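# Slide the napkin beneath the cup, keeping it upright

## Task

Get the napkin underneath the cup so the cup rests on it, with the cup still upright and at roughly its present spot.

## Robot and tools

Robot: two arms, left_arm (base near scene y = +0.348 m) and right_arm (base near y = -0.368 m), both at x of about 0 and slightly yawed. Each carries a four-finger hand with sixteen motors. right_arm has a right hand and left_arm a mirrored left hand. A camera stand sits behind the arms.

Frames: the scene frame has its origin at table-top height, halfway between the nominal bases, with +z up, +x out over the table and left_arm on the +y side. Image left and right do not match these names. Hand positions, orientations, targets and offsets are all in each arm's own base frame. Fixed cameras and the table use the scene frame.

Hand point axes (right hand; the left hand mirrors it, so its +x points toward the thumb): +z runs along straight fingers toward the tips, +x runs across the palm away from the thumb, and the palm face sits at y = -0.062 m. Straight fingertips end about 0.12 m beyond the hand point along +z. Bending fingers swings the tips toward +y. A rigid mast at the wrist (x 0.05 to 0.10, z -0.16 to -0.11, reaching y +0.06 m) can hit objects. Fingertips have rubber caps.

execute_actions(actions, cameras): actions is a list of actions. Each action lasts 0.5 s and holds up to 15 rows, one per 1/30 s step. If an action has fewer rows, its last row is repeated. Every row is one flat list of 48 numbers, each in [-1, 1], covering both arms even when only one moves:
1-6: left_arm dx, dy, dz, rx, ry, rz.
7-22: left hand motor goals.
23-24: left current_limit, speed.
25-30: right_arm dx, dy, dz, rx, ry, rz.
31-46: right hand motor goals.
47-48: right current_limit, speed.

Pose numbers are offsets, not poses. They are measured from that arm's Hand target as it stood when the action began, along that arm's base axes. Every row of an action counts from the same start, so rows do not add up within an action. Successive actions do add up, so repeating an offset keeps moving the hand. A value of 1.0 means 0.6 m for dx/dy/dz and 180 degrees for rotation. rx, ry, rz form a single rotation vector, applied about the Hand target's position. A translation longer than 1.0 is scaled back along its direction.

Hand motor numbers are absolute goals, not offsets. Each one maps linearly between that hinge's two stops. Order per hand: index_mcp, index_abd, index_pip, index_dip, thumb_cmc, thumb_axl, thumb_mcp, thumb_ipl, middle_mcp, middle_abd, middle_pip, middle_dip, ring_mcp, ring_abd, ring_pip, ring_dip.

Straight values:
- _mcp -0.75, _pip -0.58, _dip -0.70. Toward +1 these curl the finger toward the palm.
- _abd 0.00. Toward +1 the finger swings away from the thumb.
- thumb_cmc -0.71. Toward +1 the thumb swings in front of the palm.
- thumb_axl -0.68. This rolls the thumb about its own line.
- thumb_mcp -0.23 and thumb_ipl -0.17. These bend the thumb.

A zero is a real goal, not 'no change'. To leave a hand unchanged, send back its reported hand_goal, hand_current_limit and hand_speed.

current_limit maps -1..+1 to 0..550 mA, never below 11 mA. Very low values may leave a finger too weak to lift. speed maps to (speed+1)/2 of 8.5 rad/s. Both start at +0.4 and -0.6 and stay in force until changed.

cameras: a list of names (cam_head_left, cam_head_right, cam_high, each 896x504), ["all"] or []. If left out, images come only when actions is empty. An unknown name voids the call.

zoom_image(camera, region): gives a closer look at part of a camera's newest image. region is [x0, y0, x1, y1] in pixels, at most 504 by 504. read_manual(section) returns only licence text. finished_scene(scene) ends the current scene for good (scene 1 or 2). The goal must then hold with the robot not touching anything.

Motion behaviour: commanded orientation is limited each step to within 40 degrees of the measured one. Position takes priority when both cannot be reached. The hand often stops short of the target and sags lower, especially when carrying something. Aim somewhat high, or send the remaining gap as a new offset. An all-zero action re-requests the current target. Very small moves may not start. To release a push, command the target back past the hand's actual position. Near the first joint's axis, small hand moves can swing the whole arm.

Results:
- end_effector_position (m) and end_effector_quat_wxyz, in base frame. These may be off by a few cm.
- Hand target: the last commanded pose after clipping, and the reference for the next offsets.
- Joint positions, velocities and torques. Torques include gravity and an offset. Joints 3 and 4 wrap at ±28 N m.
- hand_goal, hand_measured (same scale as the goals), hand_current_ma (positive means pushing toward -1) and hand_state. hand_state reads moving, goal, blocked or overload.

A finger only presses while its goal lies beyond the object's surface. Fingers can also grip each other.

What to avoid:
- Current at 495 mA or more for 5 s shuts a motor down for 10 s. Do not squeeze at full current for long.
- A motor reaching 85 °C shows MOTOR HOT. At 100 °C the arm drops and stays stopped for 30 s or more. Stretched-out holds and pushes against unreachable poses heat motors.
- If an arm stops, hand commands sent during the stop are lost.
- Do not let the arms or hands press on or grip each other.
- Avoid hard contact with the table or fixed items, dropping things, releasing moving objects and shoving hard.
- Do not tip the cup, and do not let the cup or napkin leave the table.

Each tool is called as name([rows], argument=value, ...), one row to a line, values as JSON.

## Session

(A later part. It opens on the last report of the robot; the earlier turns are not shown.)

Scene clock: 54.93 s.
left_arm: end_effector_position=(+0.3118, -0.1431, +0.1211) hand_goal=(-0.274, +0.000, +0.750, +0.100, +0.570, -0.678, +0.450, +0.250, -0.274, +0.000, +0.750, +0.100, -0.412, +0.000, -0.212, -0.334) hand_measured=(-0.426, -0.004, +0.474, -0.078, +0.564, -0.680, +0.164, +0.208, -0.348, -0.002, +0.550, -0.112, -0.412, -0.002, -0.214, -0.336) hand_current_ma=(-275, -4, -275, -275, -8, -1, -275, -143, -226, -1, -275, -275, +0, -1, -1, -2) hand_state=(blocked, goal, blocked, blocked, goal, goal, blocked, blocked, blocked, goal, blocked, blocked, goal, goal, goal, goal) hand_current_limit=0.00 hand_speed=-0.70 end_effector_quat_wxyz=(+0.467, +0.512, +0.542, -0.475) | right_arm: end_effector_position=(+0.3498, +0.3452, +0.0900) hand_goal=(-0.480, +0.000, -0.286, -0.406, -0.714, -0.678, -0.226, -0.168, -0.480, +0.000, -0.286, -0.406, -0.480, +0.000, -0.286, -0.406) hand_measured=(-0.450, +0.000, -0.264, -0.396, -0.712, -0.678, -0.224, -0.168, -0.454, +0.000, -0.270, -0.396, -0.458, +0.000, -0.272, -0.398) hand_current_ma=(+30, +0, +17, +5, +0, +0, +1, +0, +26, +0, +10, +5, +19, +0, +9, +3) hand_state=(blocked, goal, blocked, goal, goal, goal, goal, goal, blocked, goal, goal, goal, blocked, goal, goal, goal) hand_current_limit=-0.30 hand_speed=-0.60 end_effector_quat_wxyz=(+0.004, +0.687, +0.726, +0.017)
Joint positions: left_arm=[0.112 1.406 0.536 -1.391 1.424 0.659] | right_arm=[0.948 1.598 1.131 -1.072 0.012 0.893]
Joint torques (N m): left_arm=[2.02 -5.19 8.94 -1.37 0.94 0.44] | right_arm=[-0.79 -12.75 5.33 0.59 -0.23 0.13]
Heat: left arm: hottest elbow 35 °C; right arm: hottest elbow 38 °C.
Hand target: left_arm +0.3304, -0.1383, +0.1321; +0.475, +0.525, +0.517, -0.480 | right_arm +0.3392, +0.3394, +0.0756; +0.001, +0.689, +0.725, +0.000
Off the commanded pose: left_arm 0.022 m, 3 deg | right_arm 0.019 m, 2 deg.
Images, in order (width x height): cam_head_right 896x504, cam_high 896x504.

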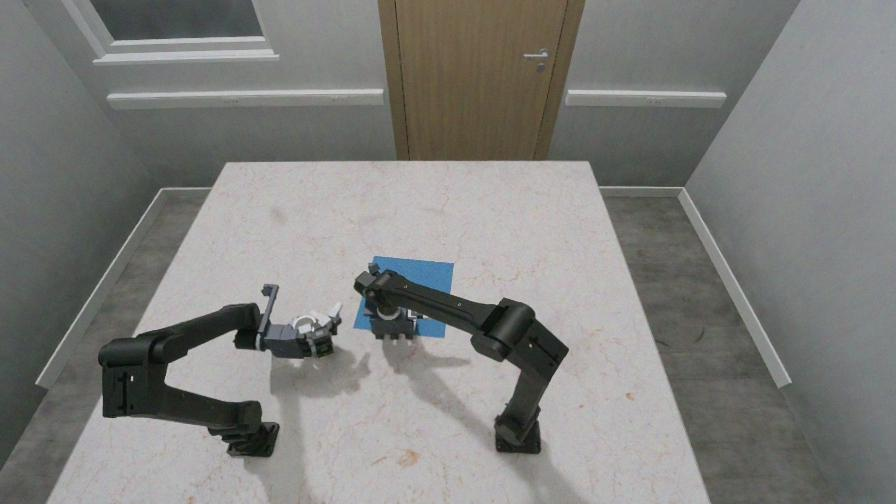

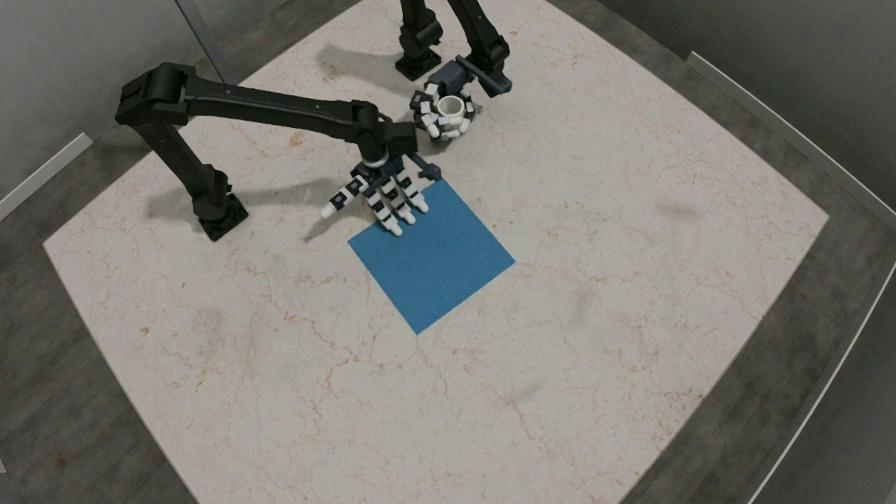

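execute_actions([
  [[0,0,0,0,0,0,-0.274,0,0.75,0.1,0.571,-0.678,0.45,0.25,-0.274,0,0.75,0.1,-0.411,0,-0.212,-0.333,0.0,-0.7,-0.05,0.0,0,0,0,0,-0.479,0,-0.285,-0.406,-0.714,-0.678,-0.226,-0.168,-0.479,0,-0.285,-0.406,-0.479,0,-0.285,-0.406,-0.3,-0.6]],
  [[0,0,0,0,0,0,-0.274,0,0.75,0.1,0.571,-0.678,0.45,0.25,-0.274,0,0.75,0.1,-0.411,0,-0.212,-0.333,0.0,-0.7,-0.05,0.0,0.004,0,0,0,-0.479,0,-0.285,-0.406,-0.714,-0.678,-0.226,-0.168,-0.479,0,-0.285,-0.406,-0.479,0,-0.285,-0.406,-0.3,-0.6]],
  [[0,0,0,0,0,0,-0.274,0,0.75,0.1,0.571,-0.678,0.45,0.25,-0.274,0,0.75,0.1,-0.411,0,-0.212,-0.333,0.0,-0.7,-0.05,0.0,0.004,0,0,0,-0.479,0,-0.285,-0.406,-0.714,-0.678,-0.226,-0.168,-0.479,0,-0.285,-0.406,-0.479,0,-0.285,-0.406,-0.3,-0.6]],
], cameras=["cam_high","cam_head_right"])

zoom_image(camera="cam_high", region=[310, 60, 530, 280])

Scene clock: 57.30 s.
left_arm: end_effector_position=(+0.3148, -0.1426, +0.1253) hand_goal=(-0.274, +0.000, +0.750, +0.100, +0.570, -0.678, +0.450, +0.250, -0.274, +0.000, +0.750, +0.100, -0.412, +0.000, -0.212, -0.334) hand_measured=(-0.426, -0.004, +0.474, -0.078, +0.564, -0.680, +0.164, +0.208, -0.348, -0.002, +0.550, -0.112, -0.412, -0.002, -0.214, -0.336) hand_current_ma=(-275, -4, -275, -275, -8, -1, -275, -143, -226, -1, -275, -275, +0, -1, -1, -2) hand_state=(blocked, goal, blocked, blocked, goal, goal, blocked, blocked, blocked, goal, blocked, blocked, goal, goal, goal, goal) hand_current_limit=0.00 hand_speed=-0.70 end_effector_quat_wxyz=(+0.466, +0.520, +0.523, -0.489) | right_arm: end_effector_position=(+0.2577, +0.3470, +0.0895) hand_goal=(-0.480, +0.000, -0.286, -0.406, -0.714, -0.678, -0.226, -0.168, -0.480, +0.000, -0.286, -0.406, -0.480, +0.000, -0.286, -0.406) hand_measured=(-0.450, +0.000, -0.262, -0.394, -0.712, -0.678, -0.222, -0.168, -0.452, +0.000, -0.270, -0.396, -0.458, +0.000, -0.270, -0.398) hand_current_ma=(+31, +0, +19, +6, +0, +0, +1, +0, +29, +0, +11, +5, +20, +0, +10, +4) hand_state=(blocked, goal, blocked, goal, goal, goal, goal, goal, blocked, goal, goal, goal, blocked, goal, goal, goal) hand_current_limit=-0.30 hand_speed=-0.60 end_effector_quat_wxyz=(+0.001, +0.686, +0.727, +0.014)
Joint positions: left_arm=[0.129 1.532 0.59 -1.666 1.397 1.018] | right_arm=[1.137 1.489 1.004 -1.06 0.011 1.079]
Joint torques (N m): left_arm=[2.02 -6.12 7.47 -1.87 0.59 0.42] | right_arm=[-0.85 -11.52 5.55 0.39 -0.2 0.15]
Heat: left arm: hottest elbow 35 °C; right arm: hottest elbow 38 °C.
Hand target: left_arm +0.3303, -0.1383, +0.1320; +0.475, +0.526, +0.517, -0.480 | right_arm +0.2493, +0.3394, +0.0805; +0.001, +0.689, +0.725, +0.000
Off the commanded pose: left_arm 0.017 m, 2 deg | right_arm 0.015 m, 2 deg.
Images, in order (width x height): cam_head_right 896x504, cam_high 896x504.

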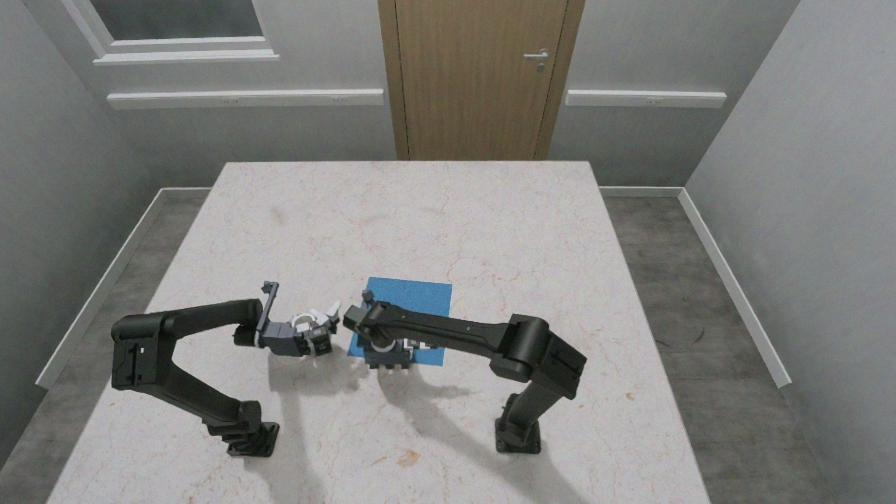

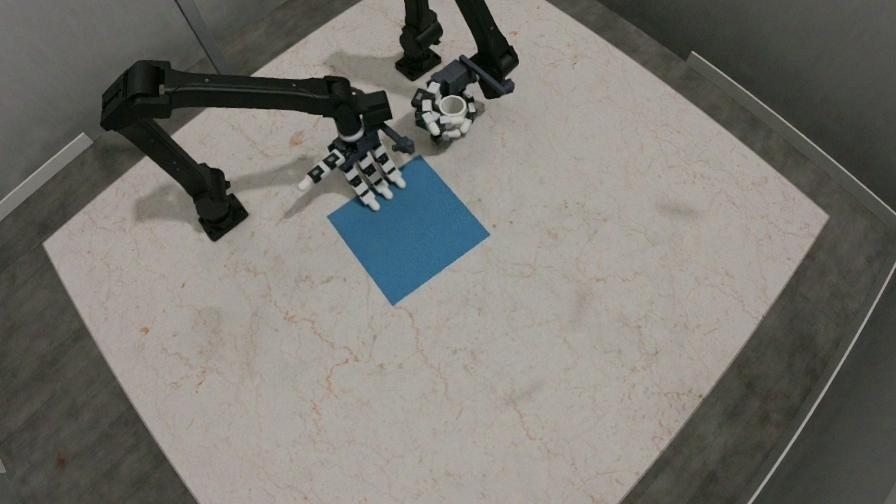

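Scaled by 2.291 from the camera's 896x504 image, which has a finer 1280x720 frame.

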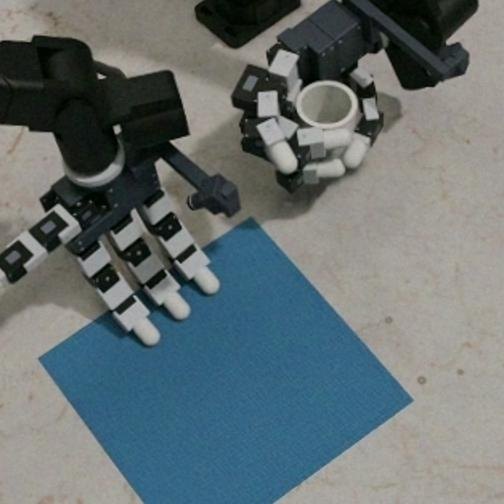

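execute_actions([
  [[-0.026,-0.007,-0.011,0,0,0,-0.274,0,0.75,0.1,0.571,-0.678,0.45,0.25,-0.274,0,0.75,0.1,-0.411,0,-0.212,-0.333,0.0,-0.7,-0.05,0.0,0.002,0,0,0,-0.479,0,-0.285,-0.406,-0.714,-0.678,-0.226,-0.168,-0.479,0,-0.285,-0.406,-0.479,0,-0.285,-0.406,-0.3,-0.6]],
  [[0,0,0,0,0,0,-0.274,0,0.75,0.1,0.571,-0.678,0.45,0.25,-0.274,0,0.75,0.1,-0.411,0,-0.212,-0.333,0.0,-0.7,-0.05,0.0,0.002,0,0,0,-0.479,0,-0.285,-0.406,-0.714,-0.678,-0.226,-0.168,-0.479,0,-0.285,-0.406,-0.479,0,-0.285,-0.406,-0.3,-0.6]],
  [[0,0,0,0,0,0,-0.274,0,0.75,0.1,0.571,-0.678,0.45,0.25,-0.274,0,0.75,0.1,-0.411,0,-0.212,-0.333,0.0,-0.7,-0.05,0.0,0.002,0,0,0,-0.479,0,-0.285,-0.406,-0.714,-0.678,-0.226,-0.168,-0.479,0,-0.285,-0.406,-0.479,0,-0.285,-0.406,-0.3,-0.6]],
], cameras=["cam_high","cam_head_right"])

zoom_image(camera="cam_high", region=[280, 60, 500, 280])

Scene clock: 59.97 s.
left_arm: end_effector_position=(+0.3160, -0.1425, +0.1252) hand_goal=(-0.274, +0.000, +0.750, +0.100, +0.570, -0.678, +0.450, +0.250, -0.274, +0.000, +0.750, +0.100, -0.412, +0.000, -0.212, -0.334) hand_measured=(-0.426, -0.004, +0.474, -0.078, +0.564, -0.680, +0.164, +0.208, -0.348, -0.002, +0.550, -0.112, -0.412, -0.002, -0.214, -0.336) hand_current_ma=(-275, -4, -275, -275, -8, -1, -275, -143, -226, -1, -275, -275, +0, -1, -1, -2) hand_state=(blocked, goal, blocked, blocked, goal, goal, blocked, blocked, blocked, goal, blocked, blocked, goal, goal, goal, goal) hand_current_limit=0.00 hand_speed=-0.70 end_effector_quat_wxyz=(+0.470, +0.524, +0.520, -0.484) | right_arm: end_effector_position=(+0.1652, +0.3485, +0.0895) hand_goal=(-0.480, +0.000, -0.286, -0.406, -0.714, -0.678, -0.226, -0.168, -0.480, +0.000, -0.286, -0.406, -0.480, +0.000, -0.286, -0.406) hand_measured=(-0.454, +0.000, -0.264, -0.394, -0.712, -0.678, -0.222, -0.168, -0.454, +0.000, -0.270, -0.396, -0.460, +0.000, -0.270, -0.398) hand_current_ma=(+26, +0, +18, +6, +0, +0, +1, +0, +25, +0, +11, +5, +17, +0, +9, +4) hand_state=(blocked, goal, blocked, goal, goal, goal, goal, goal, blocked, goal, goal, goal, blocked, goal, goal, goal) hand_current_limit=-0.30 hand_speed=-0.60 end_effector_quat_wxyz=(-0.002, +0.685, +0.728, +0.012)
Joint positions: left_arm=[0.129 1.532 0.59 -1.651 1.397 1.019] | right_arm=[1.364 1.418 0.93 -1.06 0.01 1.304]
Joint torques (N m): left_arm=[1.26 -7.59 3.59 -0.8 0.87 0.33] | right_arm=[-0.91 -10.7 5.78 0.17 -0.18 0.15]
Heat: left arm: hottest elbow 35 °C; right arm: hottest elbow 38 °C.
Hand target: left_arm +0.3147, -0.1425, +0.1254; +0.475, +0.526, +0.517, -0.480 | right_arm +0.1593, +0.3394, +0.0841; +0.001, +0.689, +0.725, +0.000
Off the commanded pose: left_arm 0.001 m, 1 deg | right_arm 0.012 m, 2 deg.
Images, in order (width x height): cam_head_right 896x504, cam_high 896x504.

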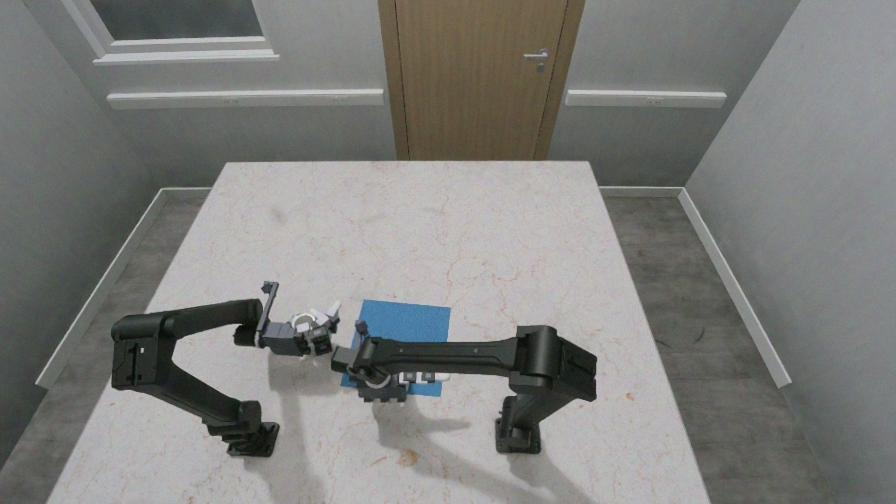

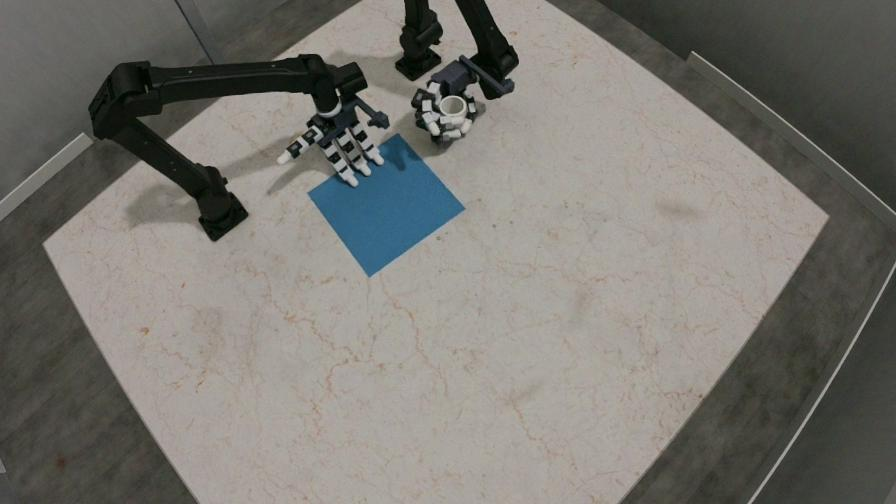

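Scaled by 2.291 from the camera's 896x504 image, which has a finer 1280x720 frame.

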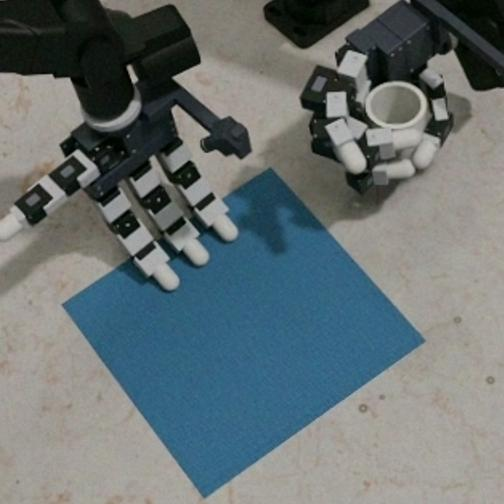

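execute_actions([
  [[0,0,0,0,0,0,-0.274,0,0.75,0.1,0.571,-0.678,0.45,0.25,-0.274,0,0.75,0.1,-0.411,0,-0.212,-0.333,0.0,-0.7,0,0,0.08,0,0,0,-0.479,0,-0.285,-0.406,-0.714,-0.678,-0.226,-0.168,-0.479,0,-0.285,-0.406,-0.479,0,-0.285,-0.406,-0.3,-0.6]],
  [[0,0,0,0,0,0,-0.274,0,0.75,0.1,0.571,-0.678,0.45,0.25,-0.274,0,0.75,0.1,-0.411,0,-0.212,-0.333,0.0,-0.7,0.0,-0.05,0.08,0,0,0,-0.479,0,-0.285,-0.406,-0.714,-0.678,-0.226,-0.168,-0.479,0,-0.285,-0.406,-0.479,0,-0.285,-0.406,-0.3,-0.6]],
  [[-0.0046,-0.0752,0,0,0,-0.0267,-0.274,0,0.75,0.1,0.571,-0.678,0.45,0.25,-0.274,0,0.75,0.1,-0.411,0,-0.212,-0.333,0.0,-0.7,0.06,-0.09,0.03,0,0,0,-0.479,0,-0.285,-0.406,-0.714,-0.678,-0.226,-0.168,-0.479,0,-0.285,-0.406,-0.479,0,-0.285,-0.406,-0.3,-0.6]],
  [[-0.0046,-0.0752,0,0,0,-0.0267,-0.274,0,0.75,0.1,0.571,-0.678,0.45,0.25,-0.274,0,0.75,0.1,-0.411,0,-0.212,-0.333,0.0,-0.7,0.06,-0.09,0.03,0,0,0,-0.479,0,-0.285,-0.406,-0.714,-0.678,-0.226,-0.168,-0.479,0,-0.285,-0.406,-0.479,0,-0.285,-0.406,-0.3,-0.6]],
], cameras=["cam_high","cam_head_right"])

Scene clock: 64.60 s.
left_arm: end_effector_position=(+0.2922, -0.2283, +0.1092) hand_goal=(-0.274, +0.000, +0.750, +0.100, +0.570, -0.678, +0.450, +0.250, -0.274, +0.000, +0.750, +0.100, -0.412, +0.000, -0.212, -0.334) hand_measured=(-0.426, -0.004, +0.474, -0.078, +0.564, -0.680, +0.164, +0.208, -0.348, -0.002, +0.550, -0.112, -0.412, -0.002, -0.214, -0.336) hand_current_ma=(-275, -4, -275, -275, -8, -1, -275, -141, -226, -1, -275, -275, +0, -1, -1, -2) hand_state=(blocked, goal, blocked, blocked, goal, goal, blocked, blocked, blocked, goal, blocked, blocked, goal, goal, goal, goal) hand_current_limit=0.00 hand_speed=-0.70 end_effector_quat_wxyz=(+0.410, +0.554, +0.473, -0.549) | right_arm: end_effector_position=(+0.2306, +0.2035, +0.2151) hand_goal=(-0.480, +0.000, -0.286, -0.406, -0.714, -0.678, -0.226, -0.168, -0.480, +0.000, -0.286, -0.406, -0.480, +0.000, -0.286, -0.406) hand_measured=(-0.482, +0.000, -0.286, -0.404, -0.714, -0.678, -0.222, -0.168, -0.484, +0.000, -0.286, -0.404, -0.484, +0.000, -0.286, -0.404) hand_current_ma=(-1, +0, +0, +0, +0, +0, +1, +0, -1, +0, +0, +0, -1, +0, +0, +0) hand_state=(goal, goal, goal, goal, goal, goal, goal, goal, goal, goal, goal, goal, goal, goal, goal, goal) hand_current_limit=-0.30 hand_speed=-0.60 end_effector_quat_wxyz=(+0.001, +0.690, +0.724, +0.004)
Joint positions: left_arm=[-0.168 1.532 0.594 -1.351 1.489 0.654] | right_arm=[0.998 1.022 0.951 -1.493 0.004 0.95]
Joint torques (N m): left_arm=[1.14 -9.7 7.86 -0.39 1.15 0.25] | right_arm=[-1.9 -5.42 7.99 0.18 0.08 -0.05]
Heat: left arm: hottest elbow 35 °C; right arm: hottest elbow 39 °C.
Hand target: left_arm +0.3092, -0.2327, +0.1254; +0.433, +0.567, +0.471, -0.518 | right_arm +0.2313, +0.2014, +0.2162; +0.001, +0.689, +0.725, +0.000
Off the commanded pose: left_arm 0.024 m, 5 deg | right_arm 0.002 m, 1 deg.
Images, in order (width x height): cam_head_right 896x504, cam_high 896x504.

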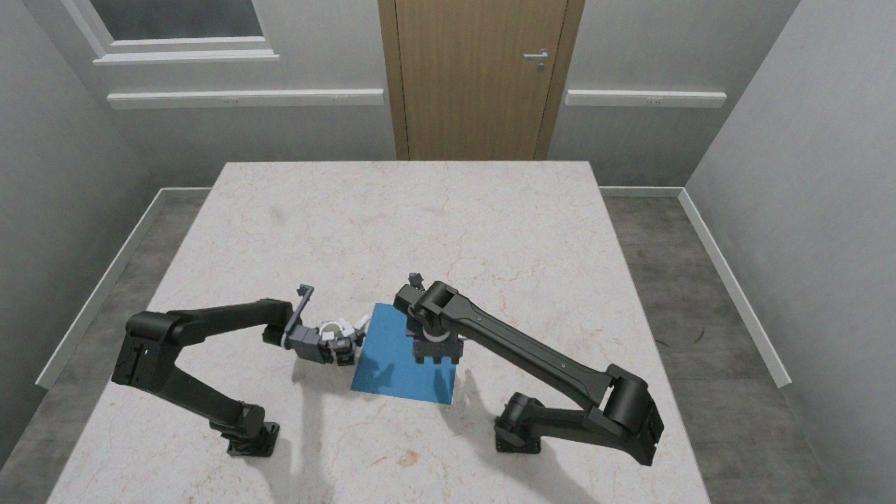

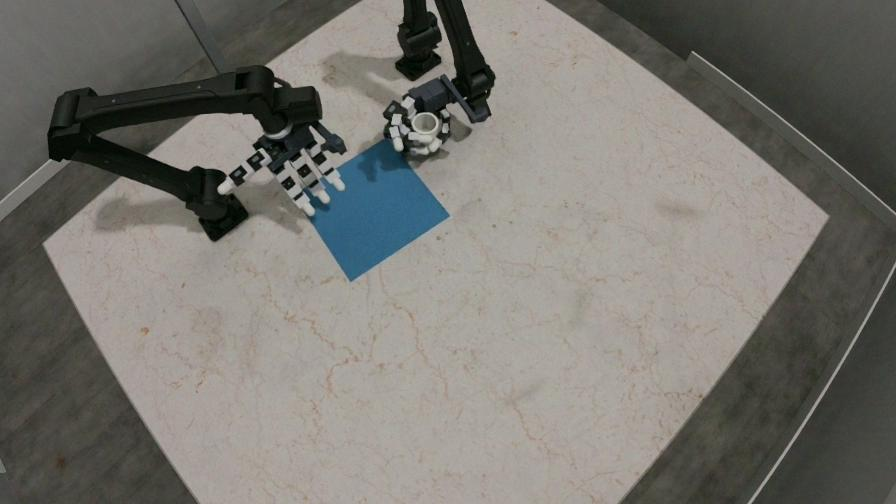

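execute_actions([
  [[-0.0046,-0.0752,0,0,0,-0.0267,-0.274,0,0.75,0.1,0.571,-0.678,0.45,0.25,-0.274,0,0.75,0.1,-0.411,0,-0.212,-0.333,0.0,-0.7,0.06,-0.1,0.03,0,0,0,-0.479,0,-0.285,-0.406,-0.714,-0.678,-0.226,-0.168,-0.479,0,-0.285,-0.406,-0.479,0,-0.285,-0.406,-0.3,-0.6]],
  [[-0.0046,-0.0752,0,0,0,-0.0267,-0.274,0,0.75,0.1,0.571,-0.678,0.45,0.25,-0.274,0,0.75,0.1,-0.411,0,-0.212,-0.333,0.0,-0.7,0.06,-0.1,0.03,0,0,0,-0.479,0,-0.285,-0.406,-0.714,-0.678,-0.226,-0.168,-0.479,0,-0.285,-0.406,-0.479,0,-0.285,-0.406,-0.3,-0.6]],
  [[-0.0046,-0.0752,0,0,0,-0.0267,-0.274,0,0.75,0.1,0.571,-0.678,0.45,0.25,-0.274,0,0.75,0.1,-0.411,0,-0.212,-0.333,0.0,-0.7,0,0,0,0,0,0,-0.479,0,-0.285,-0.406,-0.714,-0.678,-0.226,-0.168,-0.479,0,-0.285,-0.406,-0.479,0,-0.285,-0.406,-0.3,-0.6]],
  [[-0.0046,-0.0752,0,0,0,-0.0267,-0.274,0,0.75,0.1,0.571,-0.678,0.45,0.25,-0.274,0,0.75,0.1,-0.411,0,-0.212,-0.333,0.0,-0.7,0,0,0,0,0,0,-0.479,0,-0.285,-0.406,-0.714,-0.678,-0.226,-0.168,-0.479,0,-0.285,-0.406,-0.479,0,-0.285,-0.406,-0.3,-0.6]],
], cameras=["all"])

zoom_image(camera="cam_high", region=[300, 70, 480, 230])

zoom_image(camera="cam_head_right", region=[320, 270, 460, 410])

Scene clock: 68.20 s.
left_arm: end_effector_position=(+0.2837, -0.4022, +0.1125) hand_goal=(-0.274, +0.000, +0.750, +0.100, +0.570, -0.678, +0.450, +0.250, -0.274, +0.000, +0.750, +0.100, -0.412, +0.000, -0.212, -0.334) hand_measured=(-0.426, -0.004, +0.474, -0.078, +0.564, -0.680, +0.164, +0.208, -0.348, -0.002, +0.550, -0.112, -0.412, -0.002, -0.214, -0.336) hand_current_ma=(-275, -4, -275, -275, -8, -1, -275, -140, -226, -1, -275, -275, +0, -1, -1, -2) hand_state=(blocked, goal, blocked, blocked, goal, goal, blocked, blocked, blocked, goal, blocked, blocked, goal, goal, goal, goal) hand_current_limit=0.00 hand_speed=-0.70 end_effector_quat_wxyz=(+0.300, +0.641, +0.357, -0.610) | right_arm: end_effector_position=(+0.2921, +0.0778, +0.2296) hand_goal=(-0.480, +0.000, -0.286, -0.406, -0.714, -0.678, -0.226, -0.168, -0.480, +0.000, -0.286, -0.406, -0.480, +0.000, -0.286, -0.406) hand_measured=(-0.482, +0.000, -0.286, -0.404, -0.714, -0.678, -0.222, -0.168, -0.484, +0.000, -0.286, -0.404, -0.484, +0.000, -0.286, -0.404) hand_current_ma=(-1, +0, +0, +0, +0, +0, +1, +0, -1, +0, +0, +0, -1, +0, +0, +0) hand_state=(goal, goal, goal, goal, goal, goal, goal, goal, goal, goal, goal, goal, goal, goal, goal, goal) hand_current_limit=-0.30 hand_speed=-0.60 end_effector_quat_wxyz=(-0.005, +0.689, +0.724, -0.019)
Joint positions: left_arm=[-0.599 1.654 0.846 -0.849 1.495 0.036] | right_arm=[0.442 0.946 0.951 -1.616 0.004 0.393]
Joint torques (N m): left_arm=[1.38 -12.4 9.68 0.53 1.22 0.26] | right_arm=[-1.96 -3.96 11.47 0.18 0.04 -0.06]
Heat: left arm: hottest elbow 35 °C; right arm: hottest elbow 39 °C.
Hand target: left_arm +0.2981, -0.4132, +0.1253; +0.340, +0.638, +0.370, -0.583 | right_arm +0.3033, +0.0813, +0.2522; +0.001, +0.689, +0.725, +0.000
Off the commanded pose: left_arm 0.022 m, 6 deg | right_arm 0.025 m, 2 deg.

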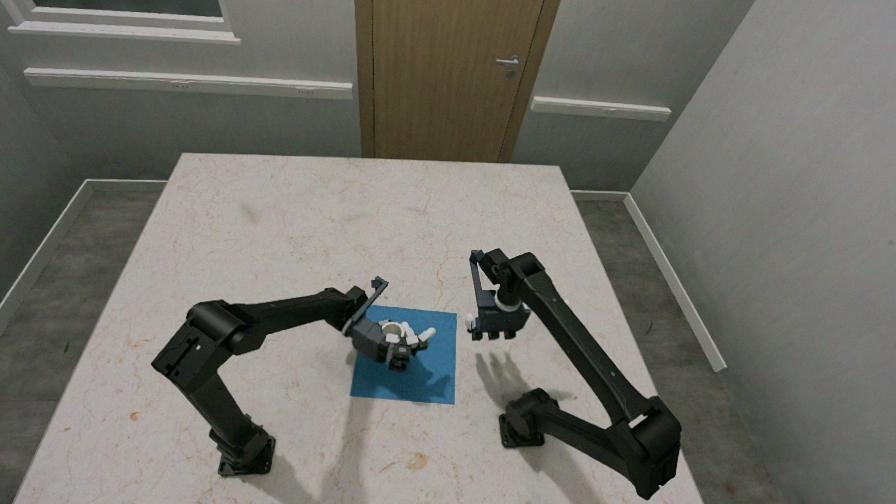

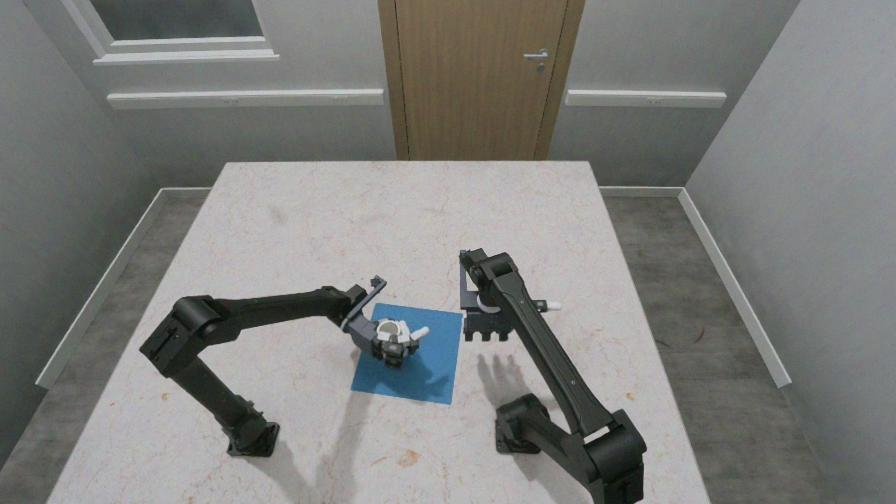

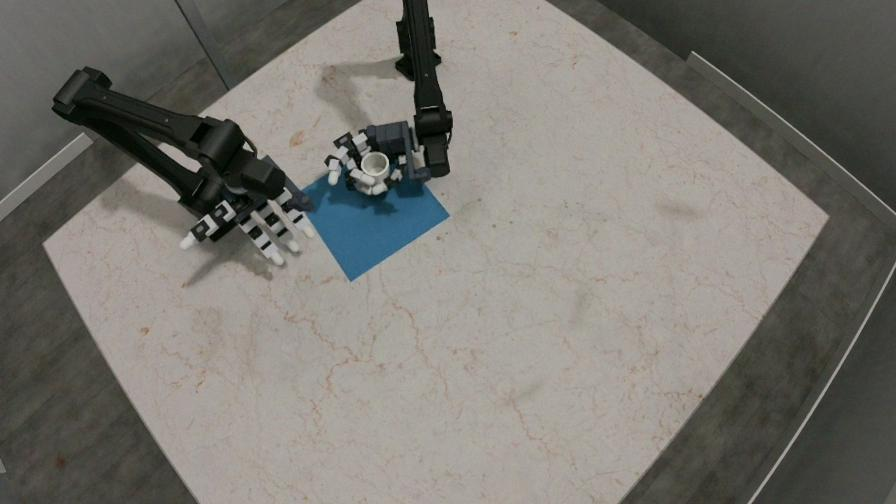

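Scaled by 2.800 from the camera's 896x504 image, which has a finer 1280x720 frame.

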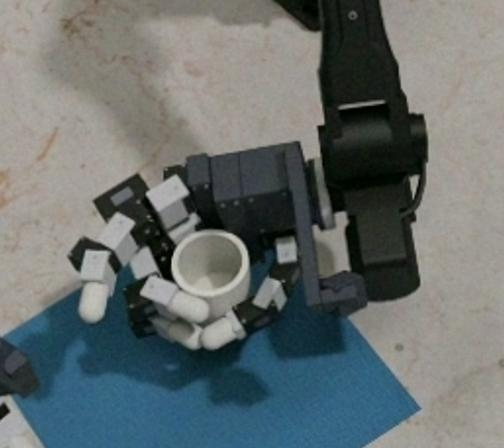

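Scaled by 3.600 from the camera's 896x504 image, which has a finer 1280x720 frame.

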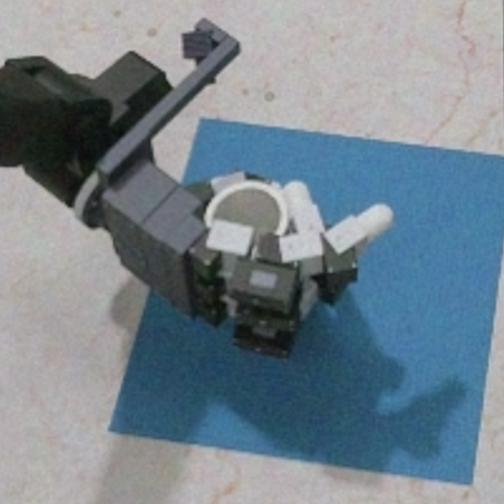

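execute_actions([
  [[0,0,-0.04,0,0,0,-0.274,0,0.75,0.1,0.571,-0.678,0.45,0.25,-0.274,0,0.75,0.1,-0.411,0,-0.212,-0.333,0.0,-0.7,0,0,0,0,0,0,-0.479,0,-0.285,-0.406,-0.714,-0.678,-0.226,-0.168,-0.479,0,-0.285,-0.406,-0.479,0,-0.285,-0.406,-0.3,-0.6]],
  [[0,0,-0.035,0,0,0,-0.274,0,0.75,0.1,0.571,-0.678,0.45,0.25,-0.274,0,0.75,0.1,-0.411,0,-0.212,-0.333,0.0,-0.7,0,0,0,0,0,0,-0.479,0,-0.285,-0.406,-0.714,-0.678,-0.226,-0.168,-0.479,0,-0.285,-0.406,-0.479,0,-0.285,-0.406,-0.3,-0.6]],
], cameras=["all"])

zoom_image(camera="cam_high", region=[300, 70, 480, 230])

zoom_image(camera="cam_head_right", region=[320, 240, 460, 380])

Scene clock: 70.77 s.
left_arm: end_effector_position=(+0.3020, -0.4109, +0.0801) hand_goal=(-0.274, +0.000, +0.750, +0.100, +0.570, -0.678, +0.450, +0.250, -0.274, +0.000, +0.750, +0.100, -0.412, +0.000, -0.212, -0.334) hand_measured=(-0.426, -0.004, +0.474, -0.078, +0.564, -0.680, +0.164, +0.208, -0.348, -0.002, +0.550, -0.112, -0.412, -0.002, -0.214, -0.336) hand_current_ma=(-275, -4, -275, -275, -8, -1, -275, -140, -226, -1, -275, -275, +0, -1, -1, -2) hand_state=(blocked, goal, blocked, blocked, goal, goal, blocked, blocked, blocked, goal, blocked, blocked, goal, goal, goal, goal) hand_current_limit=0.00 hand_speed=-0.70 end_effector_quat_wxyz=(+0.317, +0.648, +0.357, -0.593) | right_arm: end_effector_position=(+0.2921, +0.0778, +0.2296) hand_goal=(-0.480, +0.000, -0.286, -0.406, -0.714, -0.678, -0.226, -0.168, -0.480, +0.000, -0.286, -0.406, -0.480, +0.000, -0.286, -0.406) hand_measured=(-0.482, +0.000, -0.286, -0.404, -0.714, -0.678, -0.222, -0.168, -0.484, +0.000, -0.286, -0.404, -0.484, +0.000, -0.286, -0.404) hand_current_ma=(-1, +0, +0, +0, +0, +0, +1, +0, -1, +0, +0, +0, -1, +0, +0, +0) hand_state=(goal, goal, goal, goal, goal, goal, goal, goal, goal, goal, goal, goal, goal, goal, goal, goal) hand_current_limit=-0.30 hand_speed=-0.60 end_effector_quat_wxyz=(-0.005, +0.689, +0.724, -0.019)
Joint positions: left_arm=[-0.599 1.713 0.795 -0.409 1.472 -0.257] | right_arm=[0.442 0.946 0.951 -1.616 0.004 0.393]
Joint torques (N m): left_arm=[0.73 -13.45 5.5 1.07 1.17 0.29] | right_arm=[-1.96 -3.96 11.49 0.2 0.03 -0.06]
Heat: left arm: hottest elbow 35 °C; right arm: hottest elbow 39 °C.
Hand target: left_arm +0.2982, -0.4133, +0.0805; +0.341, +0.638, +0.370, -0.583 | right_arm +0.3033, +0.0813, +0.2522; +0.001, +0.689, +0.725, +0.000
Off the commanded pose: left_arm 0.005 m, 3 deg | right_arm 0.025 m, 2 deg.

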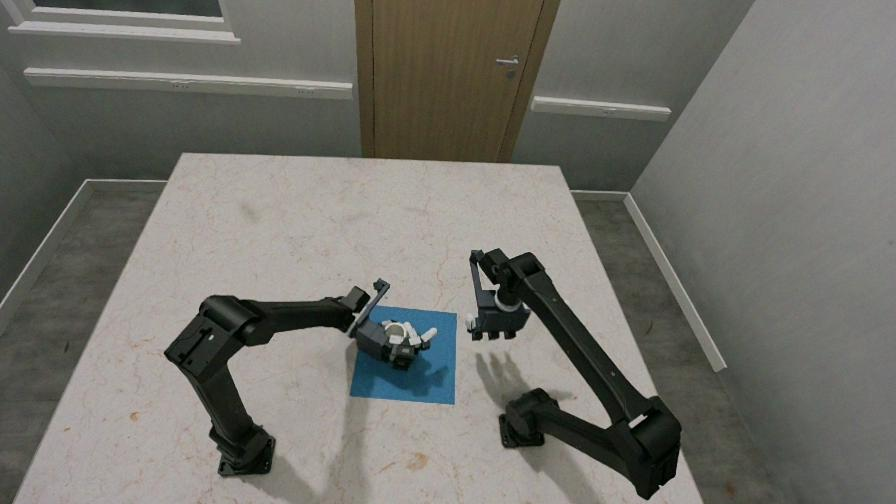

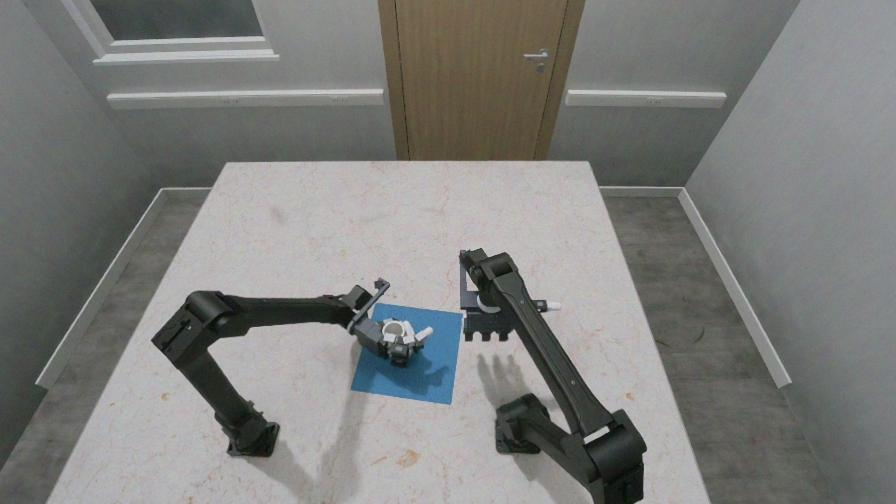

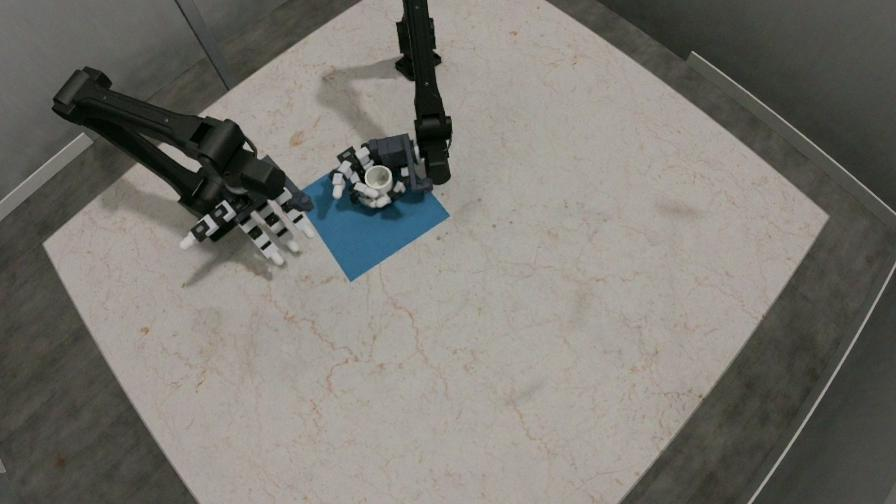

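Scaled by 2.800 from the camera's 896x504 image, which has a finer 1280x720 frame.

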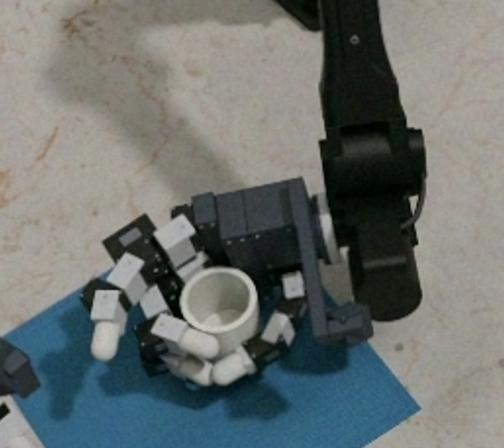

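Scaled by 3.600 from the camera's 896x504 image, which has a finer 1280x720 frame.

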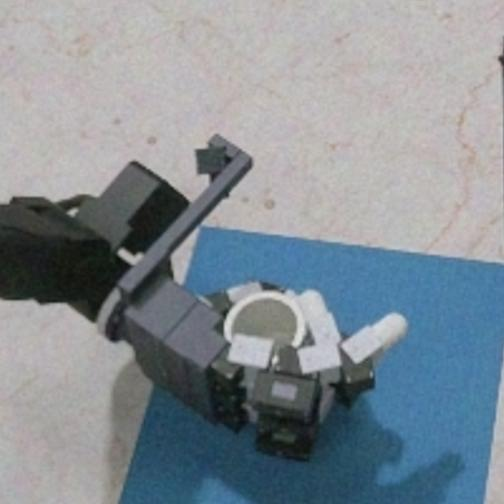

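execute_actions([
  [[-0.01,0,-0.035,0,0,0,-0.274,0,0.75,0.1,0.571,-0.678,0.45,0.25,-0.274,0,0.75,0.1,-0.411,0,-0.212,-0.333,0.0,-0.7,0,0,0,0,0,0,-0.479,0,-0.285,-0.406,-0.714,-0.678,-0.226,-0.168,-0.479,0,-0.285,-0.406,-0.479,0,-0.285,-0.406,-0.3,-0.6]],
], cameras=["all"])

zoom_image(camera="cam_high", region=[300, 70, 480, 230])

zoom_image(camera="cam_head_right", region=[320, 240, 460, 380])

Scene clock: 72.63 s.
left_arm: end_effector_position=(+0.2966, -0.4107, +0.0604) hand_goal=(-0.274, +0.000, +0.750, +0.100, +0.570, -0.678, +0.450, +0.250, -0.274, +0.000, +0.750, +0.100, -0.412, +0.000, -0.212, -0.334) hand_measured=(-0.426, -0.004, +0.474, -0.078, +0.564, -0.680, +0.164, +0.208, -0.348, -0.002, +0.550, -0.112, -0.412, -0.002, -0.214, -0.336) hand_current_ma=(-275, -4, -275, -275, -8, -1, -275, -140, -226, -1, -275, -275, +0, -1, -1, -2) hand_state=(blocked, goal, blocked, blocked, goal, goal, blocked, blocked, blocked, goal, blocked, blocked, goal, goal, goal, goal) hand_current_limit=0.00 hand_speed=-0.70 end_effector_quat_wxyz=(+0.320, +0.649, +0.361, -0.589) | right_arm: end_effector_position=(+0.2921, +0.0778, +0.2296) hand_goal=(-0.480, +0.000, -0.286, -0.406, -0.714, -0.678, -0.226, -0.168, -0.480, +0.000, -0.286, -0.406, -0.480, +0.000, -0.286, -0.406) hand_measured=(-0.482, +0.000, -0.286, -0.404, -0.714, -0.678, -0.222, -0.168, -0.484, +0.000, -0.286, -0.404, -0.484, +0.000, -0.286, -0.404) hand_current_ma=(-1, +0, +0, +0, +0, +0, +1, +0, -1, +0, +0, +0, -1, +0, +0, +0) hand_state=(goal, goal, goal, goal, goal, goal, goal, goal, goal, goal, goal, goal, goal, goal, goal, goal) hand_current_limit=-0.30 hand_speed=-0.60 end_effector_quat_wxyz=(-0.005, +0.689, +0.724, -0.019)
Joint positions: left_arm=[-0.61 1.739 0.731 -0.144 1.459 -0.431] | right_arm=[0.442 0.946 0.951 -1.616 0.004 0.393]
Joint torques (N m): left_arm=[0.62 -12.86 5.03 1.35 1.09 0.25] | right_arm=[-1.96 -3.96 11.47 0.18 0.03 -0.06]
Heat: left arm: hottest elbow 35 °C; right arm: hottest elbow 40 °C.
Hand target: left_arm +0.2923, -0.4132, +0.0594; +0.341, +0.638, +0.370, -0.583 | right_arm +0.3033, +0.0813, +0.2522; +0.001, +0.689, +0.725, +0.000
Off the commanded pose: left_arm 0.005 m, 3 deg | right_arm 0.025 m, 2 deg.

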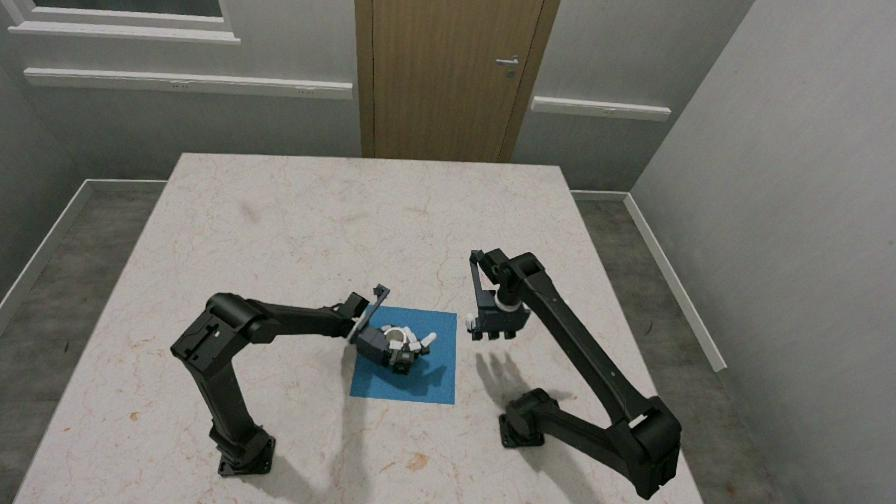

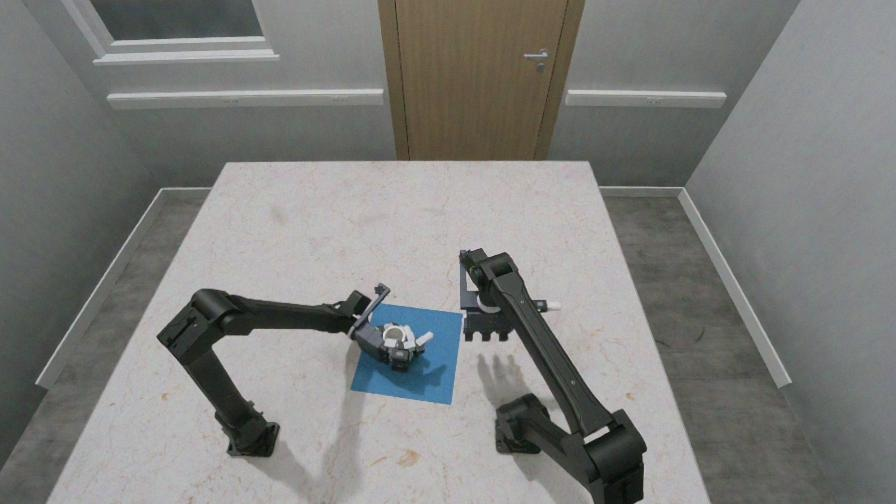

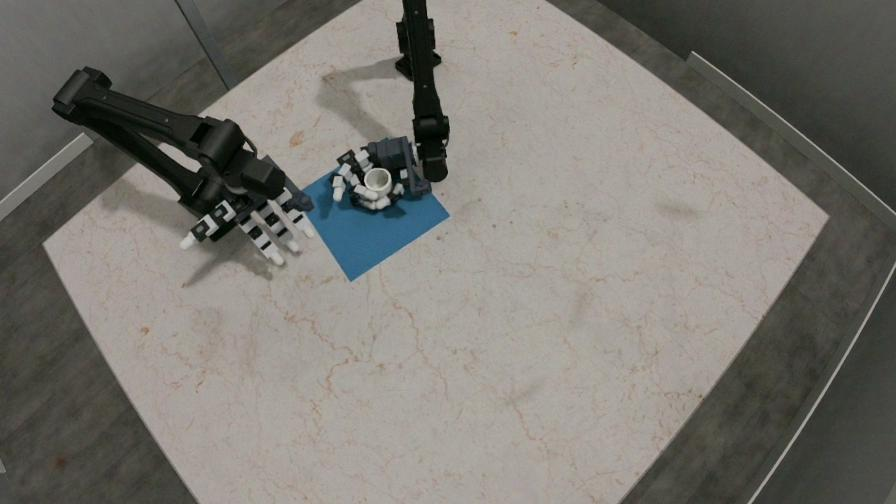

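Scaled by 2.800 from the camera's 896x504 image, which has a finer 1280x720 frame.

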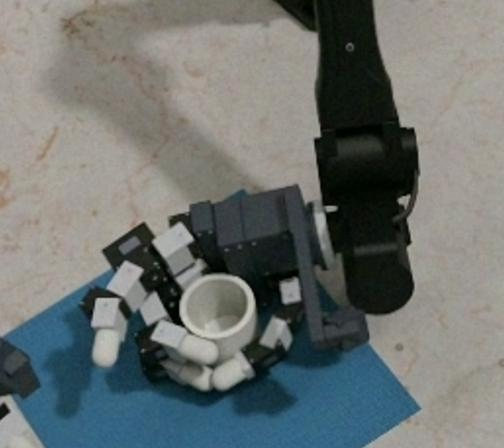

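Scaled by 3.600 from the camera's 896x504 image, which has a finer 1280x720 frame.

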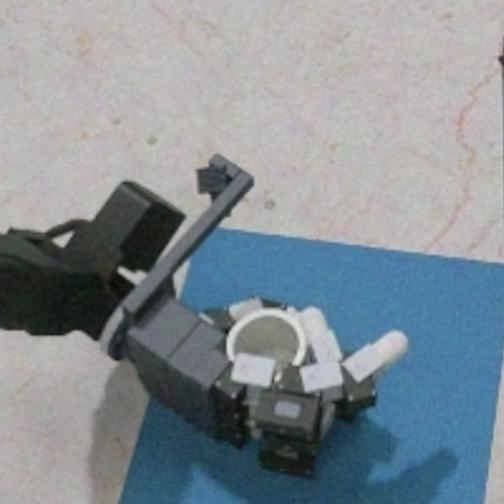

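execute_actions([
  [[0,-0.004,-0.016,0,0,0,-0.274,0,0.75,0.1,0.571,-0.678,0.45,0.25,-0.274,0,0.75,0.1,-0.411,0,-0.212,-0.333,0.0,-0.7,0,0,0,0,0,0,-0.479,0,-0.285,-0.406,-0.714,-0.678,-0.226,-0.168,-0.479,0,-0.285,-0.406,-0.479,0,-0.285,-0.406,-0.3,-0.6]],
], cameras=["all"])

zoom_image(camera="cam_high", region=[300, 70, 480, 230])

zoom_image(camera="cam_head_right", region=[320, 240, 460, 380])

Scene clock: 74.47 s.
left_arm: end_effector_position=(+0.2970, -0.4133, +0.0540) hand_goal=(-0.274, +0.000, +0.750, +0.100, +0.570, -0.678, +0.450, +0.250, -0.274, +0.000, +0.750, +0.100, -0.412, +0.000, -0.212, -0.334) hand_measured=(-0.426, -0.004, +0.474, -0.078, +0.564, -0.680, +0.164, +0.208, -0.348, -0.002, +0.550, -0.112, -0.412, -0.002, -0.214, -0.336) hand_current_ma=(-275, -4, -275, -275, -8, -1, -275, -140, -226, -1, -275, -275, +0, -1, -1, -2) hand_state=(blocked, goal, blocked, blocked, goal, goal, blocked, blocked, blocked, goal, blocked, blocked, goal, goal, goal, goal) hand_current_limit=0.00 hand_speed=-0.70 end_effector_quat_wxyz=(+0.328, +0.647, +0.366, -0.584) | right_arm: end_effector_position=(+0.2921, +0.0778, +0.2296) hand_goal=(-0.480, +0.000, -0.286, -0.406, -0.714, -0.678, -0.226, -0.168, -0.480, +0.000, -0.286, -0.406, -0.480, +0.000, -0.286, -0.406) hand_measured=(-0.482, +0.000, -0.286, -0.404, -0.714, -0.678, -0.222, -0.168, -0.484, +0.000, -0.286, -0.404, -0.484, +0.000, -0.286, -0.404) hand_current_ma=(-1, +0, +0, +0, +0, +0, +1, +0, -1, +0, +0, +0, -1, +0, +0, +0) hand_state=(goal, goal, goal, goal, goal, goal, goal, goal, goal, goal, goal, goal, goal, goal, goal, goal) hand_current_limit=-0.30 hand_speed=-0.60 end_effector_quat_wxyz=(-0.005, +0.689, +0.724, -0.019)
Joint positions: left_arm=[-0.62 1.755 0.684 0.123 1.442 -0.631] | right_arm=[0.442 0.946 0.951 -1.616 0.004 0.393]
Joint torques (N m): left_arm=[0.62 -12.04 4.75 1.63 0.95 0.32] | right_arm=[-2.02 -4.01 11.47 0.21 0.04 -0.06]
Heat: left arm: hottest elbow 35 °C; right arm: hottest elbow 40 °C.
Hand target: left_arm +0.2922, -0.4156, +0.0498; +0.340, +0.638, +0.370, -0.583 | right_arm +0.3033, +0.0813, +0.2522; +0.001, +0.689, +0.725, +0.000
Off the commanded pose: left_arm 0.007 m, 2 deg | right_arm 0.025 m, 2 deg.

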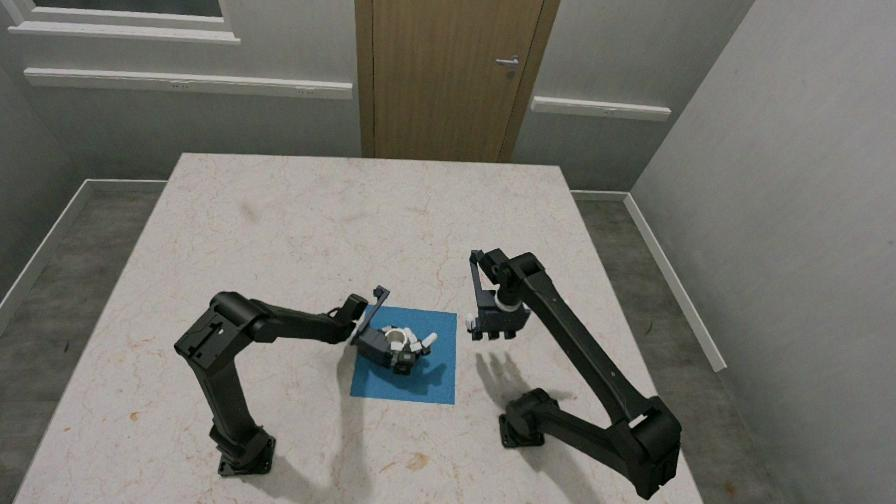

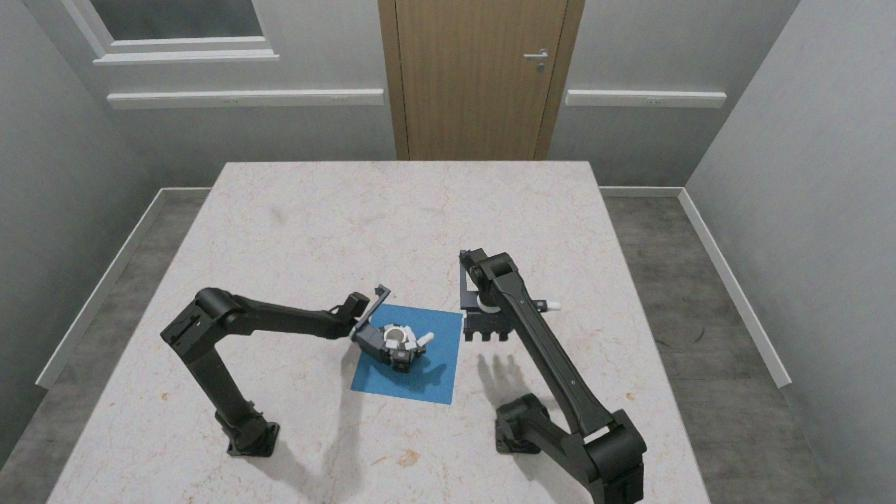

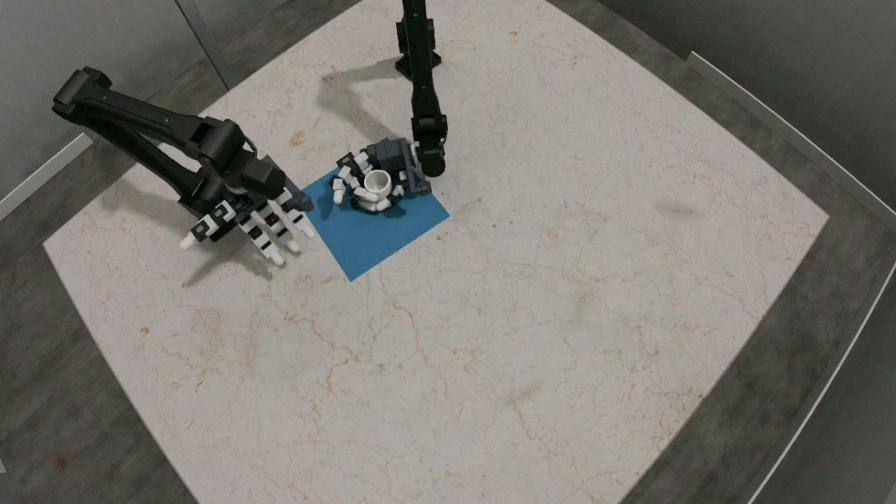

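Scaled by 2.800 from the camera's 896x504 image, which has a finer 1280x720 frame.

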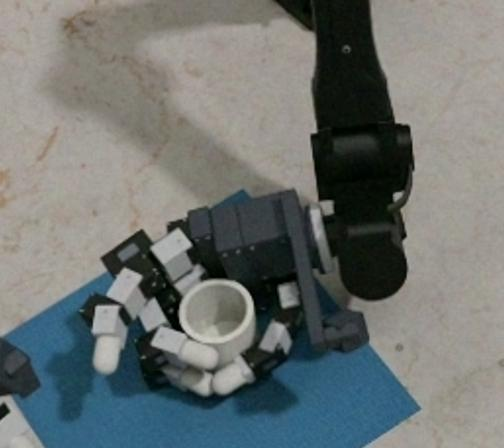

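Scaled by 3.600 from the camera's 896x504 image, which has a finer 1280x720 frame.

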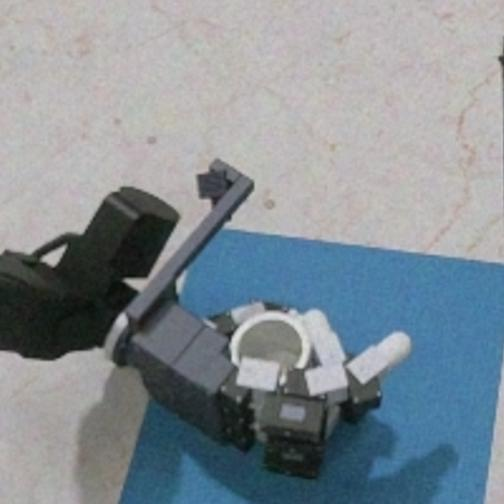

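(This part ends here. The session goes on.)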